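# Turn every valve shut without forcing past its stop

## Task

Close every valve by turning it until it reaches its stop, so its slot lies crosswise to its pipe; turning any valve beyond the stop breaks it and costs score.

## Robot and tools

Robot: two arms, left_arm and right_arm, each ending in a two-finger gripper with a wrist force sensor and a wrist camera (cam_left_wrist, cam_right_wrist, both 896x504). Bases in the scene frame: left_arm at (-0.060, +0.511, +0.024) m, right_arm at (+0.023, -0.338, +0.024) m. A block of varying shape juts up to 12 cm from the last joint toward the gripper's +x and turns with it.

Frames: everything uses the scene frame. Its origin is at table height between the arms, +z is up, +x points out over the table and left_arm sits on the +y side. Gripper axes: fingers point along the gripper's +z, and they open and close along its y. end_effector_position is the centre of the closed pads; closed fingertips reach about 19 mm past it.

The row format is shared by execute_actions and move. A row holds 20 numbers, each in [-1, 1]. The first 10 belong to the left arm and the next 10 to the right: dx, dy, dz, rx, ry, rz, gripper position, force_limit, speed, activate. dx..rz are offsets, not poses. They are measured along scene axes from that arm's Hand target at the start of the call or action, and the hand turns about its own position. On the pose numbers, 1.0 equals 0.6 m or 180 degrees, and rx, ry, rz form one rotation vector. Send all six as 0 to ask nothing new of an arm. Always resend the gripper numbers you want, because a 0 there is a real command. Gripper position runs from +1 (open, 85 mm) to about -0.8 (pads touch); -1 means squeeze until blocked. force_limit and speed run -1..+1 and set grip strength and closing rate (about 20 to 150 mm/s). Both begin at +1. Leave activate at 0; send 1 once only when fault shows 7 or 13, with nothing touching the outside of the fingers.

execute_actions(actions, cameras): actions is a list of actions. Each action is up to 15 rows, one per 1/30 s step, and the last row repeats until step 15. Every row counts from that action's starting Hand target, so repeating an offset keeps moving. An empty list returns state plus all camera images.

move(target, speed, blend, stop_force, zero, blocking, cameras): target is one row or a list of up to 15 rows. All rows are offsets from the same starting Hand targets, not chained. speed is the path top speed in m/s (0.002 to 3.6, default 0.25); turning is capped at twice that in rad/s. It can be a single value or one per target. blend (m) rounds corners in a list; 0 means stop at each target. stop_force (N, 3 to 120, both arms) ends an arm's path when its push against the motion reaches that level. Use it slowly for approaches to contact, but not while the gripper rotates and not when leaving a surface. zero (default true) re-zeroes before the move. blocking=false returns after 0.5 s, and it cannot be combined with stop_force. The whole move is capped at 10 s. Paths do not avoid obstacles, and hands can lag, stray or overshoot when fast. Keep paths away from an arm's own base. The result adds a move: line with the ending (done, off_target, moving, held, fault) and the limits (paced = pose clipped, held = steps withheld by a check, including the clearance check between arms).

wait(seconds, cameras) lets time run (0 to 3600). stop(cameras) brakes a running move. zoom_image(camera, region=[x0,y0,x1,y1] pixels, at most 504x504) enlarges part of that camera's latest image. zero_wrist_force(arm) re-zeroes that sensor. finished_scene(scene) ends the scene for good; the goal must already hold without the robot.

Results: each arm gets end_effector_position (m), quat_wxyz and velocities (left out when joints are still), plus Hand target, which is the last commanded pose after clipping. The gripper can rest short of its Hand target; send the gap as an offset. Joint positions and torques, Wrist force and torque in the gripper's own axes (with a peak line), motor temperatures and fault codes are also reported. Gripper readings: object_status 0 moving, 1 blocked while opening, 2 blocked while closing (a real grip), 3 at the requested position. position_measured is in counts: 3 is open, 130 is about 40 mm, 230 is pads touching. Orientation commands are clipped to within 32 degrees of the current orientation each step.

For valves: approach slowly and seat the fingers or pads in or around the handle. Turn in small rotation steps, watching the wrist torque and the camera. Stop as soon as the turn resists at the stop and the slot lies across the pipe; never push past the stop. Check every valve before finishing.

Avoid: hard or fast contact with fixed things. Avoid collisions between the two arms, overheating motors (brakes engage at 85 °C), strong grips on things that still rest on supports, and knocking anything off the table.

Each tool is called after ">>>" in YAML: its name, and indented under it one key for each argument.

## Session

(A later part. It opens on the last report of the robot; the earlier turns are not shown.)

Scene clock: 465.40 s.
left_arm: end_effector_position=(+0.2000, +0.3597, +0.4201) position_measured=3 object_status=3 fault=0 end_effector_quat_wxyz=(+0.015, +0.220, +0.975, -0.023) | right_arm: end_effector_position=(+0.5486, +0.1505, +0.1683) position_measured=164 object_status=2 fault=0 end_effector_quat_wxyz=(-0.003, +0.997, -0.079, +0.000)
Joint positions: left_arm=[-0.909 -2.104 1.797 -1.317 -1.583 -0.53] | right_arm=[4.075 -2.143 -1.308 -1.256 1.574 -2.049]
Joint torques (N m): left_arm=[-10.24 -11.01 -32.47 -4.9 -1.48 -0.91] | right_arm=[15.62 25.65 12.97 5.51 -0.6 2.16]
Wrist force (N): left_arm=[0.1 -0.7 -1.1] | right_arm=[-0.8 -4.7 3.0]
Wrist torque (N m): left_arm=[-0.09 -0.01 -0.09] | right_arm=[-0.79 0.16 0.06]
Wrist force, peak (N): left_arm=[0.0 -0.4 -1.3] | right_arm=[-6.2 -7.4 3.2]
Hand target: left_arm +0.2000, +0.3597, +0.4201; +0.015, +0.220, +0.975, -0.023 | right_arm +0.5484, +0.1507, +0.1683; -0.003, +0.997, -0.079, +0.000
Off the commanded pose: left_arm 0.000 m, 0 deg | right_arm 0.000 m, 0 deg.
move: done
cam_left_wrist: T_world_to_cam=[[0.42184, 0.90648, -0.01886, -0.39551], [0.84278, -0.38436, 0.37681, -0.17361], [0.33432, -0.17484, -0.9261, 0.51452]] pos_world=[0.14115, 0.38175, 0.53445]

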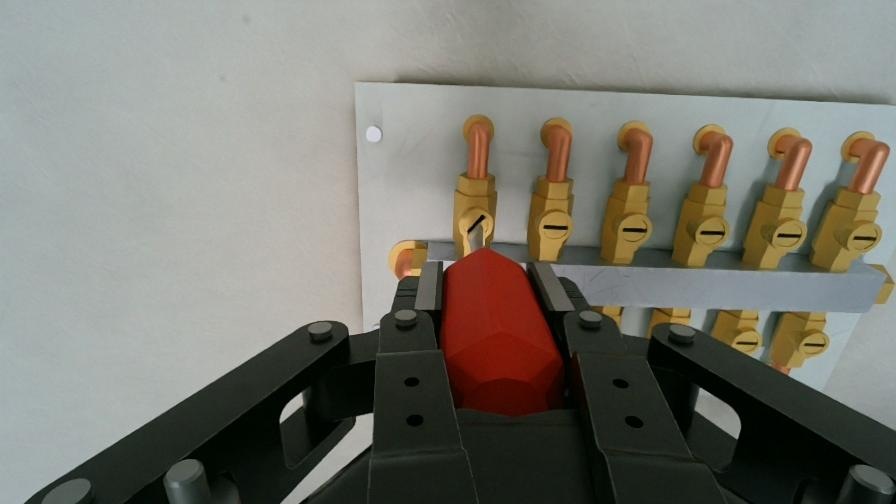

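>>> move:
  target: [0,0,0,0,0,0,1,1,1,0,0.0035,-0.0025,0,0,0,0,-0.98,0.5,-1,0]
  speed: 0.02
  cameras: ["cam_left_wrist"]

>>> zoom_image:
  camera: "cam_left_wrist"
  region: [450, 195, 500, 245]

Scene clock: 467.00 s.
left_arm: end_effector_position=(+0.2000, +0.3597, +0.4201) position_measured=3 object_status=3 fault=0 end_effector_quat_wxyz=(+0.015, +0.220, +0.975, -0.023) | right_arm: end_effector_position=(+0.5506, +0.1491, +0.1682) position_measured=164 object_status=2 fault=0 end_effector_quat_wxyz=(-0.003, +0.997, -0.079, +0.000)
Joint positions: left_arm=[-0.909 -2.104 1.797 -1.317 -1.583 -0.53] | right_arm=[4.072 -2.144 -1.306 -1.257 1.574 -2.053]
Joint torques (N m): left_arm=[-10.36 -10.92 -33.14 -4.99 -1.4 -0.9] | right_arm=[3.05 35.25 31.34 0.72 2.17 1.8]
Wrist force (N): left_arm=[0.0 -0.3 -0.8] | right_arm=[-1.1 -4.8 3.0]
Wrist torque (N m): left_arm=[-0.03 -0.02 -0.09] | right_arm=[-0.79 0.19 0.06]
Wrist force, peak (N): left_arm=[0.4 -0.5 -1.2] | right_arm=[-1.9 -5.5 3.0]
Hand target: left_arm +0.2000, +0.3597, +0.4201; +0.015, +0.220, +0.975, -0.023 | right_arm +0.5505, +0.1492, +0.1683; -0.003, +0.997, -0.079, +0.000
Off the commanded pose: left_arm 0.000 m, 0 deg | right_arm 0.000 m, 0 deg.
move: done
cam_left_wrist: T_world_to_cam=[[0.42184, 0.90648, -0.01886, -0.39551], [0.84278, -0.38436, 0.37681, -0.17361], [0.33432, -0.17484, -0.9261, 0.51452]] pos_world=[0.14115, 0.38175, 0.53445]

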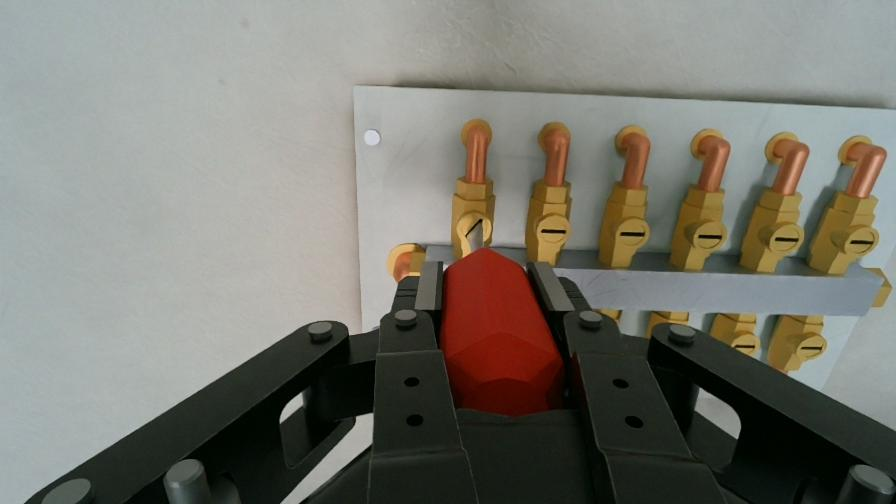

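Scaled by 10.080 from the camera's image (finer frame: 1280x720).

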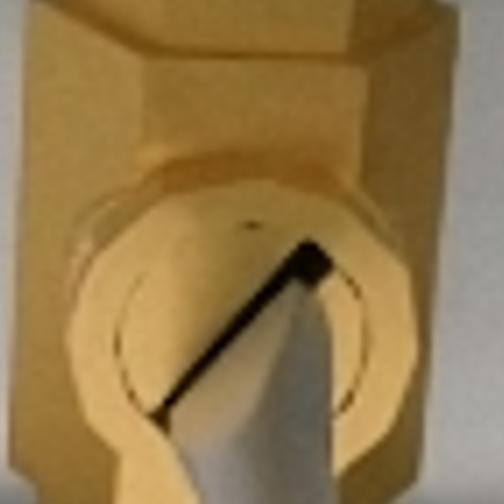

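>>> move:
  target: [0,0,0,0,0,0,1,1,1,0,0.0013,-0.0005,0,0,0,0,-0.98,0.5,-1,0]
  speed: 0.02
  cameras: ["cam_left_wrist"]

>>> zoom_image:
  camera: "cam_left_wrist"
  region: [450, 195, 500, 245]

Scene clock: 468.40 s.
left_arm: end_effector_position=(+0.2000, +0.3597, +0.4201) position_measured=3 object_status=3 fault=0 end_effector_quat_wxyz=(+0.015, +0.220, +0.975, -0.023) | right_arm: end_effector_position=(+0.5512, +0.1489, +0.1683) position_measured=164 object_status=2 fault=0 end_effector_quat_wxyz=(-0.003, +0.997, -0.079, +0.000)
Joint positions: left_arm=[-0.909 -2.104 1.797 -1.317 -1.583 -0.53] | right_arm=[4.071 -2.145 -1.304 -1.257 1.574 -2.054]
Joint torques (N m): left_arm=[-10.11 -10.61 -33.2 -4.89 -1.39 -0.95] | right_arm=[-12.79 27.05 39.19 -0.27 2.18 -2.16]
Wrist force (N): left_arm=[0.0 -0.8 -0.5] | right_arm=[-1.0 -4.8 2.9]
Wrist torque (N m): left_arm=[-0.10 -0.02 -0.09] | right_arm=[-0.80 0.18 0.06]
Wrist force, peak (N): left_arm=[0.2 -0.7 -1.0] | right_arm=[-1.5 -4.8 3.1]
Hand target: left_arm +0.2000, +0.3597, +0.4201; +0.015, +0.220, +0.975, -0.023 | right_arm +0.5513, +0.1489, +0.1683; -0.003, +0.997, -0.079, +0.000
Off the commanded pose: left_arm 0.000 m, 0 deg | right_arm 0.000 m, 0 deg.
move: done
cam_left_wrist: T_world_to_cam=[[0.42184, 0.90648, -0.01886, -0.39551], [0.84278, -0.38436, 0.37681, -0.17361], [0.33432, -0.17484, -0.9261, 0.51452]] pos_world=[0.14115, 0.38175, 0.53445]

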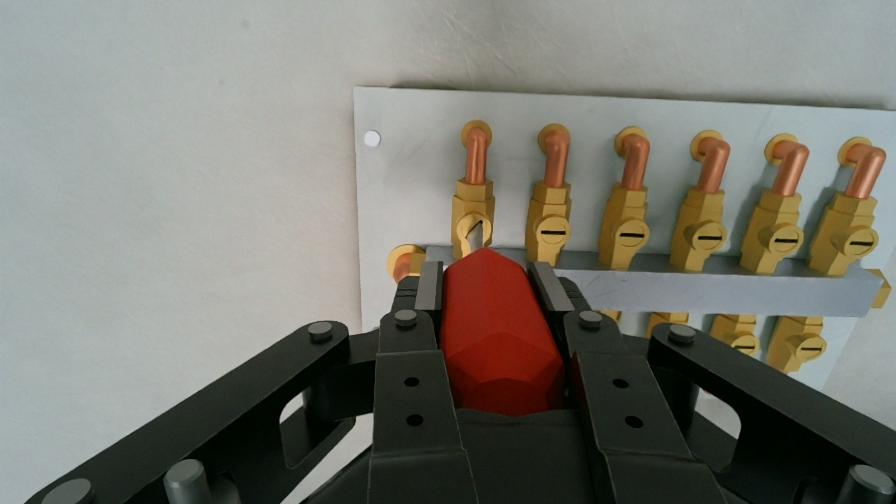

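Scaled by 10.080 from the camera's image (finer frame: 1280x720).

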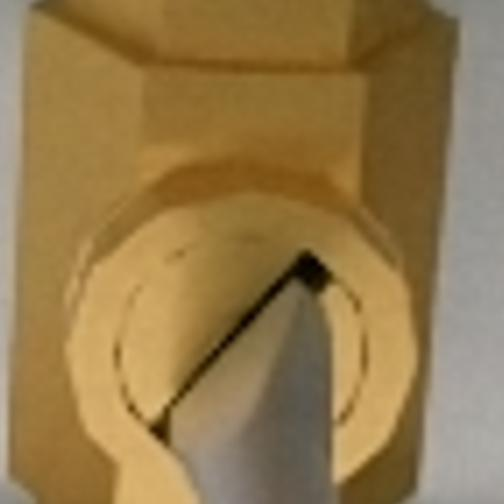

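>>> move:
  target: [0,0,0,0,0,0,1,1,1,0,0,0,-0.018,0,0,0,-0.98,0.5,-1,0]
  speed: 0.012
  stop_force: 12

>>> move:
  target:
    - [0,0,0,0,0,0,1,1,1,0,0,0,0,0,0,0.03,-0.98,0.5,-1,0]
    - [0,0,0,0,0,0,1,1,1,0,0,0,0,0,0,-0.03,-0.98,0.5,-1,0]
    - [0,0,0,0,0,0,1,1,1,0,0,0,0,0,0,0,-0.98,0.5,-1,0]
  speed: 0.07
  cameras: ["cam_left_wrist"]

>>> zoom_image:
  camera: "cam_left_wrist"
  region: [450, 195, 500, 245]

>>> move:
  target: [0,0,0,0,0,0,1,1,1,0,0,0,-0.014,0,0,0,-0.98,0.5,-1,0]
  speed: 0.01
  stop_force: 10

Scene clock: 471.03 s.
left_arm: end_effector_position=(+0.2000, +0.3597, +0.4201) position_measured=3 object_status=3 fault=0 end_effector_quat_wxyz=(+0.015, +0.220, +0.975, -0.023) | right_arm: end_effector_position=(+0.5513, +0.1489, +0.1654) position_measured=164 object_status=2 fault=0 end_effector_quat_wxyz=(-0.003, +0.997, -0.079, +0.000)
Joint positions: left_arm=[-0.909 -2.104 1.797 -1.317 -1.583 -0.53] | right_arm=[4.071 -2.147 -1.308 -1.251 1.574 -2.054]
Joint torques (N m): left_arm=[-10.04 -10.96 -32.96 -4.94 -1.42 -0.93] | right_arm=[-7.85 70.82 36.01 0.39 2.2 -1.4]
Wrist force (N): left_arm=[0.2 -0.5 -0.5] | right_arm=[-4.3 -1.3 -4.9]
Wrist torque (N m): left_arm=[-0.05 -0.04 -0.09] | right_arm=[-1.05 -0.03 -0.09]
Wrist force, peak (N): left_arm=[-0.1 -0.5 -1.2] | right_arm=[-5.4 2.2 -14.7]
Hand target: left_arm +0.2000, +0.3597, +0.4201; +0.015, +0.220, +0.975, -0.023 | right_arm +0.5513, +0.1489, +0.1654; -0.003, +0.997, -0.079, +0.000 (not the last commanded pose)
Off the commanded pose: left_arm 0.000 m, 0 deg | right_arm 0.008 m, 0 deg.
move: contact (right_arm)

Scene clock: 474.40 s.
left_arm: end_effector_position=(+0.2000, +0.3597, +0.4201) position_measured=3 object_status=3 fault=0 end_effector_quat_wxyz=(+0.015, +0.220, +0.975, -0.023) | right_arm: end_effector_position=(+0.5513, +0.1489, +0.1655) position_measured=164 object_status=2 fault=0 end_effector_quat_wxyz=(-0.003, +0.997, -0.079, +0.000)
Joint positions: left_arm=[-0.909 -2.104 1.797 -1.317 -1.583 -0.53] | right_arm=[4.071 -2.147 -1.308 -1.251 1.574 -2.054]
Joint torques (N m): left_arm=[-10.2 -10.96 -32.69 -4.95 -1.48 -0.87] | right_arm=[-10.74 50.38 41.16 0.43 2.17 2.18]
Wrist force (N): left_arm=[0.2 -0.6 -0.9] | right_arm=[-2.3 -3.2 3.0]
Wrist torque (N m): left_arm=[-0.07 -0.04 -0.09] | right_arm=[-0.94 0.09 0.07]
Wrist force, peak (N): left_arm=[0.1 -1.3 -0.9] | right_arm=[-4.2 -1.1 -6.0]
Hand target: left_arm +0.2000, +0.3597, +0.4201; +0.015, +0.220, +0.975, -0.023 | right_arm +0.5513, +0.1489, +0.1654; -0.003, +0.997, -0.079, +0.000
Off the commanded pose: left_arm 0.000 m, 0 deg | right_arm 0.000 m, 0 deg.
move: done
cam_left_wrist: T_world_to_cam=[[0.42184, 0.90648, -0.01886, -0.39551], [0.84278, -0.38436, 0.37681, -0.17361], [0.33432, -0.17484, -0.9261, 0.51452]] pos_world=[0.14115, 0.38175, 0.53445]

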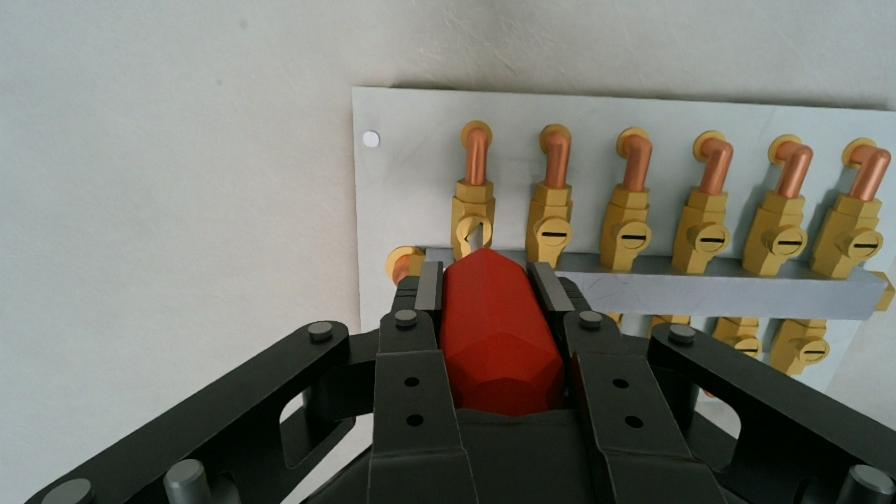

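Scaled by 10.080 from the camera's image (finer frame: 1280x720).

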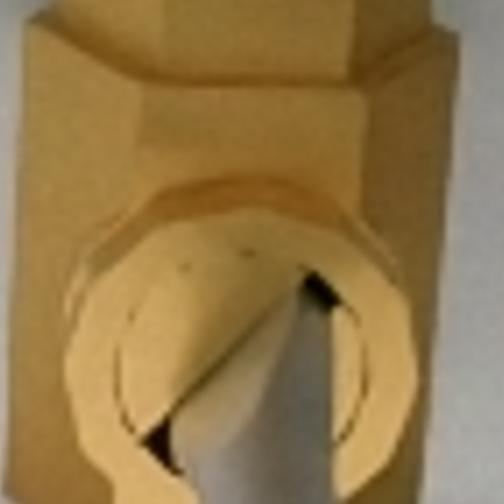

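Scene clock: 475.90 s.
left_arm: end_effector_position=(+0.2000, +0.3597, +0.4201) position_measured=3 object_status=3 fault=0 end_effector_quat_wxyz=(+0.015, +0.220, +0.975, -0.023) | right_arm: end_effector_position=(+0.5513, +0.1490, +0.1640) position_measured=164 object_status=2 fault=0 end_effector_quat_wxyz=(-0.003, +0.997, -0.079, +0.000)
Joint positions: left_arm=[-0.909 -2.104 1.797 -1.317 -1.583 -0.53] | right_arm=[4.071 -2.148 -1.31 -1.248 1.574 -2.054]
Joint torques (N m): left_arm=[-10.32 -11.01 -33.18 -4.88 -1.44 -0.91] | right_arm=[-9.96 69.66 36.93 0.84 1.9 1.42]
Wrist force (N): left_arm=[0.1 -1.0 -0.7] | right_arm=[-5.4 0.9 -6.7]
Wrist torque (N m): left_arm=[-0.13 -0.03 -0.09] | right_arm=[-1.24 -0.10 0.11]
Wrist force, peak (N): left_arm=[0.2 -0.7 -1.4] | right_arm=[-6.7 4.5 -16.8]
Hand target: left_arm +0.2000, +0.3597, +0.4201; +0.015, +0.220, +0.975, -0.023 | right_arm +0.5513, +0.1490, +0.1641; -0.003, +0.997, -0.079, +0.000 (not the last commanded pose)
Off the commanded pose: left_arm 0.000 m, 0 deg | right_arm 0.007 m, 0 deg.
move: contact (right_arm)

>>> move:
  target:
    - [0,0,0,0,0,0,1,1,1,0,0,-0.0008,0,0,0,-0.072,-0.98,0.5,-1,0]
    - [0,0,0,0,0,0,1,1,1,0,-0.0002,-0.0013,0,0,0,-0.117,-0.98,0.5,-1,0]
    - [0,0,0,0,0,0,1,1,1,0,-0.0005,-0.002,0,0,0,-0.183,-0.98,0.5,-1,0]
  speed: 0.1
  blend: 0.01
  cameras: ["cam_left_wrist"]

>>> zoom_image:
  camera: "cam_left_wrist"
  region: [450, 195, 500, 245]

>>> move:
  target:
    - [0,0,0,0,0,0,1,1,1,0,-0.0005,-0.0005,0,0,0,-0.05,-0.98,0.5,-1,0]
    - [0,0,0,0,0,0,1,1,1,0,-0.0009,-0.0008,0,0,0,-0.092,-0.98,0.5,-1,0]
  speed: 0.1
  blend: 0.01

>>> move:
  target: [0,0,0,0,0,0,1,1,1,0,-0.0002,-0.0001,0,0,0,-0.01,-0.98,0.5,-1,0]
  speed: 0.1

Scene clock: 480.27 s.
left_arm: end_effector_position=(+0.2000, +0.3597, +0.4201) position_measured=3 object_status=3 fault=0 end_effector_quat_wxyz=(+0.015, +0.220, +0.975, -0.023) | right_arm: end_effector_position=(+0.5510, +0.1478, +0.1641) position_measured=164 object_status=2 fault=0 end_effector_quat_wxyz=(-0.003, +0.934, -0.358, +0.001)
Joint positions: left_arm=[-0.909 -2.104 1.797 -1.317 -1.583 -0.53] | right_arm=[4.071 -2.145 -1.316 -1.244 1.57 -1.478]
Joint torques (N m): left_arm=[-9.74 -11 -32.67 -4.89 -1.32 -0.86] | right_arm=[15.32 67.61 8.19 7.65 -3.35 -1.15]
Wrist force (N): left_arm=[0.1 -0.7 -1.1] | right_arm=[-1.8 2.8 -7.1]
Wrist torque (N m): left_arm=[-0.09 -0.02 -0.08] | right_arm=[-1.04 0.05 -0.41]
Wrist force, peak (N): left_arm=[-0.1 -0.7 -1.2] | right_arm=[-5.5 0.8 -7.8]
Hand target: left_arm +0.2000, +0.3597, +0.4201; +0.015, +0.220, +0.975, -0.023 | right_arm +0.5510, +0.1478, +0.1641; -0.003, +0.934, -0.358, +0.001
Off the commanded pose: left_arm 0.000 m, 0 deg | right_arm 0.000 m, 0 deg.
move: done
cam_left_wrist: T_world_to_cam=[[0.42184, 0.90648, -0.01886, -0.39551], [0.84278, -0.38436, 0.37681, -0.17361], [0.33432, -0.17484, -0.9261, 0.51452]] pos_world=[0.14115, 0.38175, 0.53445]

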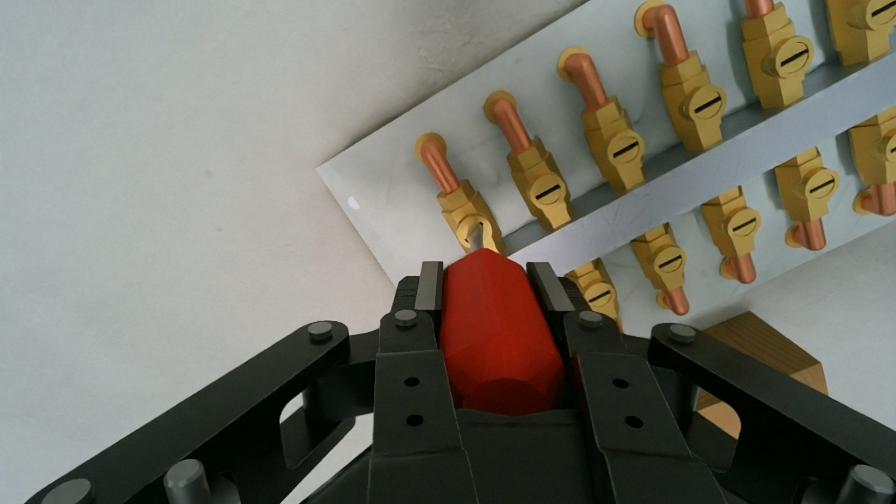

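Scaled by 10.080 from the camera's image (finer frame: 1280x720).

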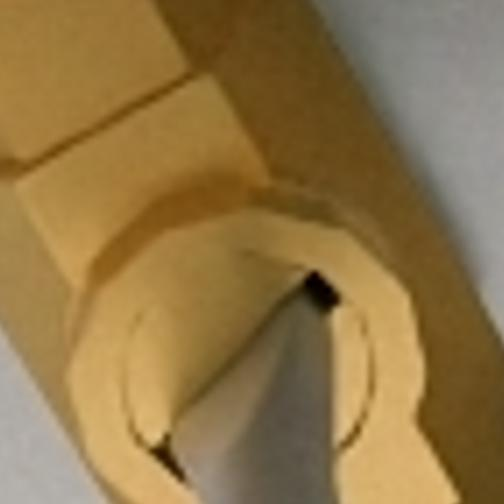

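Scene clock: 482.13 s.
left_arm: end_effector_position=(+0.2000, +0.3597, +0.4201) position_measured=3 object_status=3 fault=0 end_effector_quat_wxyz=(+0.015, +0.220, +0.975, -0.023) | right_arm: end_effector_position=(+0.5505, +0.1473, +0.1641) position_measured=164 object_status=2 fault=0 end_effector_quat_wxyz=(-0.003, +0.872, -0.489, +0.002)
Joint positions: left_arm=[-0.909 -2.104 1.797 -1.317 -1.583 -0.53] | right_arm=[4.072 -2.143 -1.319 -1.244 1.568 -1.188]
Joint torques (N m): left_arm=[-10.28 -10.92 -32.77 -4.89 -1.5 -0.87] | right_arm=[13.66 68.24 6.82 6.31 -3.12 -1.11]
Wrist force (N): left_arm=[-0.1 -0.5 -0.5] | right_arm=[-1.1 0.5 -6.3]
Wrist torque (N m): left_arm=[-0.05 0.00 -0.10] | right_arm=[-0.88 0.12 -0.45]
Wrist force, peak (N): left_arm=[-0.1 -0.9 -0.9] | right_arm=[-1.5 2.4 -8.2]
Hand target: left_arm +0.2000, +0.3597, +0.4201; +0.015, +0.220, +0.975, -0.023 | right_arm +0.5505, +0.1473, +0.1641; -0.003, +0.872, -0.489, +0.002
Off the commanded pose: left_arm 0.000 m, 0 deg | right_arm 0.000 m, 0 deg.
move: done

Scene clock: 482.70 s.
left_arm: end_effector_position=(+0.2000, +0.3597, +0.4201) position_measured=3 object_status=3 fault=0 end_effector_quat_wxyz=(+0.015, +0.220, +0.975, -0.023) | right_arm: end_effector_position=(+0.5504, +0.1472, +0.1641) position_measured=164 object_status=2 fault=0 end_effector_quat_wxyz=(-0.003, +0.864, -0.503, +0.002)
Joint positions: left_arm=[-0.909 -2.104 1.797 -1.317 -1.583 -0.53] | right_arm=[4.072 -2.143 -1.319 -1.244 1.568 -1.156]
Joint torques (N m): left_arm=[-10.25 -11.54 -33.19 -4.91 -1.38 -0.8] | right_arm=[14.22 67.9 7.94 5.71 -3.04 -1.08]
Wrist force (N): left_arm=[0.1 -0.6 -0.9] | right_arm=[-1.4 -0.9 -5.7]
Wrist torque (N m): left_arm=[-0.06 -0.02 -0.09] | right_arm=[-0.82 0.15 -0.44]
Wrist force, peak (N): left_arm=[-0.1 -1.0 -1.0] | right_arm=[-1.2 0.5 -7.7]
Hand target: left_arm +0.2000, +0.3597, +0.4201; +0.015, +0.220, +0.975, -0.023 | right_arm +0.5504, +0.1472, +0.1641; -0.003, +0.864, -0.503, +0.002
Off the commanded pose: left_arm 0.000 m, 0 deg | right_arm 0.000 m, 0 deg.
move: done

>>> move:
  target: [0,0,0,0,0,0,1,1,1,0,-0.0002,-0.0001,0,0,0,-0.01,-0.98,0.5,-1,0]
  speed: 0.1

>>> move:
  target: [0,0,0,0,0,0,1,1,1,0,-0.0002,-0.0001,0,0,0,-0.008,-0.98,0.5,-1,0]
  speed: 0.1

Scene clock: 483.73 s.
left_arm: end_effector_position=(+0.2000, +0.3597, +0.4201) position_measured=3 object_status=3 fault=0 end_effector_quat_wxyz=(+0.015, +0.220, +0.975, -0.023) | right_arm: end_effector_position=(+0.5503, +0.1472, +0.1640) position_measured=164 object_status=2 fault=0 end_effector_quat_wxyz=(-0.003, +0.856, -0.516, +0.002)
Joint positions: left_arm=[-0.909 -2.104 1.797 -1.317 -1.583 -0.53] | right_arm=[4.073 -2.143 -1.319 -1.244 1.568 -1.125]
Joint torques (N m): left_arm=[-9.81 -11.17 -32.76 -4.87 -1.48 -0.9] | right_arm=[15 68.09 5.73 5.74 -3.16 -1]
Wrist force (N): left_arm=[0.1 -0.6 -0.8] | right_arm=[-1.5 -1.6 -5.7]
Wrist torque (N m): left_arm=[-0.07 -0.02 -0.09] | right_arm=[-0.69 0.14 -0.43]
Wrist force, peak (N): left_arm=[0.1 -0.6 -1.2] | right_arm=[-1.5 -0.3 -7.3]
Hand target: left_arm +0.2000, +0.3597, +0.4201; +0.015, +0.220, +0.975, -0.023 | right_arm +0.5503, +0.1472, +0.1641; -0.003, +0.856, -0.516, +0.002
Off the commanded pose: left_arm 0.000 m, 0 deg | right_arm 0.000 m, 0 deg.
move: done

Scene clock: 484.27 s.
left_arm: end_effector_position=(+0.2000, +0.3597, +0.4201) position_measured=3 object_status=3 fault=0 end_effector_quat_wxyz=(+0.015, +0.220, +0.975, -0.023) | right_arm: end_effector_position=(+0.5501, +0.1471, +0.1640) position_measured=164 object_status=2 fault=0 end_effector_quat_wxyz=(-0.003, +0.850, -0.527, +0.002)
Joint positions: left_arm=[-0.909 -2.104 1.797 -1.317 -1.583 -0.53] | right_arm=[4.073 -2.143 -1.32 -1.244 1.568 -1.1]
Joint torques (N m): left_arm=[-10.62 -10.31 -33.52 -4.97 -1.42 -0.89] | right_arm=[13.47 67.48 8.52 4.93 -2.75 -0.95]
Wrist force (N): left_arm=[0.2 -0.4 -0.7] | right_arm=[-1.3 -2.6 -5.6]
Wrist torque (N m): left_arm=[-0.03 -0.06 -0.09] | right_arm=[-0.53 0.14 -0.82]
Wrist force, peak (N): left_arm=[-0.1 -1.0 -1.0] | right_arm=[-1.6 -1.8 -6.7]
Hand target: left_arm +0.2000, +0.3597, +0.4201; +0.015, +0.220, +0.975, -0.023 | right_arm +0.5501, +0.1471, +0.1641; -0.003, +0.850, -0.527, +0.002
Off the commanded pose: left_arm 0.000 m, 0 deg | right_arm 0.000 m, 0 deg.
move: done

>>> move:
  target: [0,0,0,0,0,0,1,1,1,0,-0.0002,-0.0001,0,0,0,-0.007,-0.98,0.5,-1,0]
  speed: 0.1

Scene clock: 485.07 s.
left_arm: end_effector_position=(+0.2000, +0.3597, +0.4201) position_measured=3 object_status=3 fault=0 end_effector_quat_wxyz=(+0.015, +0.220, +0.975, -0.023) | right_arm: end_effector_position=(+0.5500, +0.1470, +0.1640) position_measured=164 object_status=2 fault=0 end_effector_quat_wxyz=(-0.003, +0.844, -0.536, +0.002)
Joint positions: left_arm=[-0.909 -2.104 1.797 -1.317 -1.583 -0.53] | right_arm=[4.073 -2.142 -1.32 -1.244 1.568 -1.077]
Joint torques (N m): left_arm=[-10.18 -10.97 -32.58 -4.96 -1.46 -0.85] | right_arm=[13.27 69.35 5.91 4.88 -2.72 -0.84]
Wrist force (N): left_arm=[-0.2 -0.7 -0.5] | right_arm=[-1.9 -4.0 -4.2]
Wrist torque (N m): left_arm=[-0.08 0.02 -0.09] | right_arm=[-0.39 0.18 -1.62]
Wrist force, peak (N): left_arm=[0.1 -0.9 -1.1] | right_arm=[-1.4 -2.7 -6.6]
Hand target: left_arm +0.2000, +0.3597, +0.4201; +0.015, +0.220, +0.975, -0.023 | right_arm +0.5500, +0.1470, +0.1641; -0.003, +0.844, -0.536, +0.002
Off the commanded pose: left_arm 0.000 m, 0 deg | right_arm 0.000 m, 0 deg.
move: done

>>> move:
  target:
    - [0,0,0,0,0,0,1,1,1,0,0,0,0,0,0,0.03,-0.98,0.5,-1,0]
    - [0,0,0,0,0,0,1,1,1,0,0,0,0.1,0,0,0.03,-0.98,0.5,-1,0]
    - [0,0,0,0,0,0,1,1,1,0,-0.217,-0.162,0.177,0,0,0.33,-0.98,0.5,-1,0]
  speed: [0.1,0.08,0.25]
  cameras: ["cam_left_wrist"]

>>> zoom_image:
  camera: "cam_left_wrist"
  region: [0, 0, 450, 250]

>>> zoom_image:
  camera: "cam_left_wrist"
  region: [400, 0, 850, 250]

Scene clock: 489.90 s.
left_arm: end_effector_position=(+0.2000, +0.3597, +0.4201) position_measured=3 object_status=3 fault=0 end_effector_quat_wxyz=(+0.015, +0.220, +0.975, -0.023) | right_arm: end_effector_position=(+0.4197, +0.0498, +0.2703) position_measured=164 object_status=2 fault=0 end_effector_quat_wxyz=(-0.003, +0.999, -0.048, +0.000)
Joint positions: left_arm=[-0.909 -2.104 1.797 -1.317 -1.583 -0.53] | right_arm=[4.156 -1.697 -1.654 -1.355 1.574 -2.031]
Joint torques (N m): left_arm=[-9.75 -10.87 -33.28 -4.92 -1.44 -0.87] | right_arm=[-10.9 14.47 39.8 6.71 1.52 -1.05]
Wrist force (N): left_arm=[0.2 -0.6 -0.7] | right_arm=[-1.4 -4.8 3.2]
Wrist torque (N m): left_arm=[-0.07 -0.06 -0.09] | right_arm=[-0.82 0.26 0.07]
Wrist force, peak (N): left_arm=[-0.1 -1.0 -1.1] | right_arm=[-0.3 -5.6 6.2]
Hand target: left_arm +0.2000, +0.3597, +0.4201; +0.015, +0.220, +0.975, -0.023 | right_arm +0.4198, +0.0498, +0.2703; -0.003, +0.999, -0.048, +0.000
Off the commanded pose: left_arm 0.000 m, 0 deg | right_arm 0.000 m, 0 deg.
move: done
cam_left_wrist: T_world_to_cam=[[0.42184, 0.90648, -0.01886, -0.39551], [0.84278, -0.38436, 0.37681, -0.17361], [0.33432, -0.17484, -0.9261, 0.51452]] pos_world=[0.14115, 0.38175, 0.53445]

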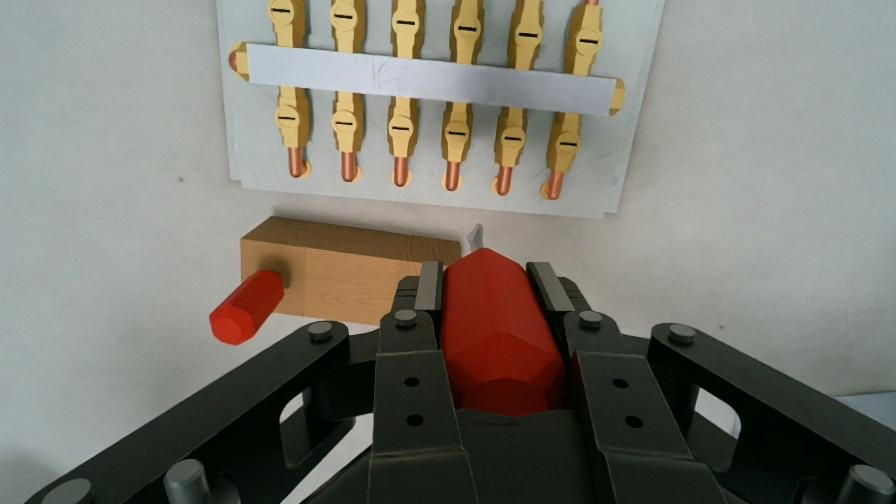

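Scaled by 1.120 from the camera's image (finer frame: 1280x720).

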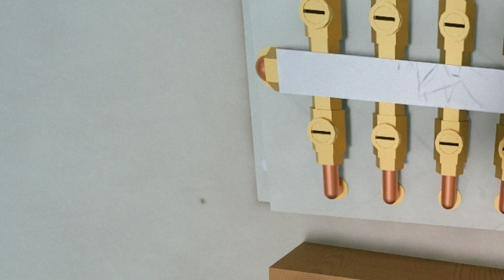

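Scaled by 1.120 from the camera's image (finer frame: 1280x720).

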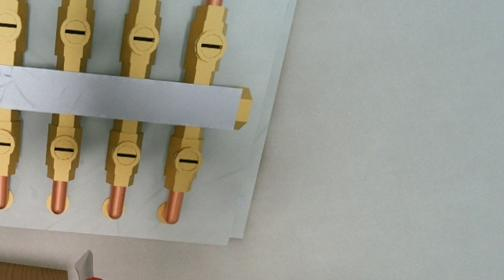

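>>> zoom_image:
  camera: "cam_left_wrist"
  region: [250, 0, 450, 150]

>>> zoom_image:
  camera: "cam_left_wrist"
  region: [430, 10, 630, 160]

Scaled by 2.520 from the camera's image (finer frame: 1280x720).

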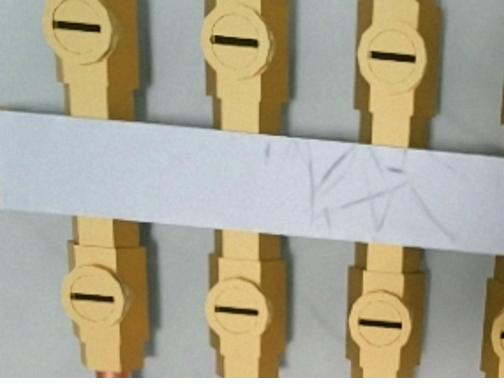

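Scaled by 2.520 from the camera's image (finer frame: 1280x720).

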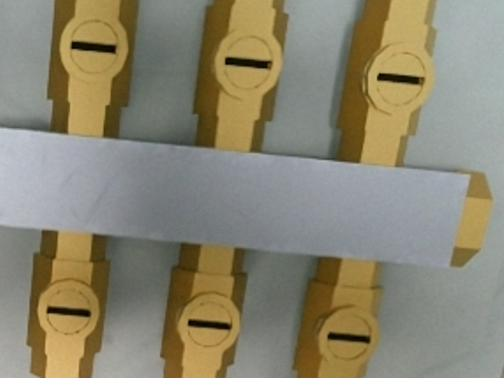

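>>> finished_scene:
  scene: 2

The scene is finished: the task was done.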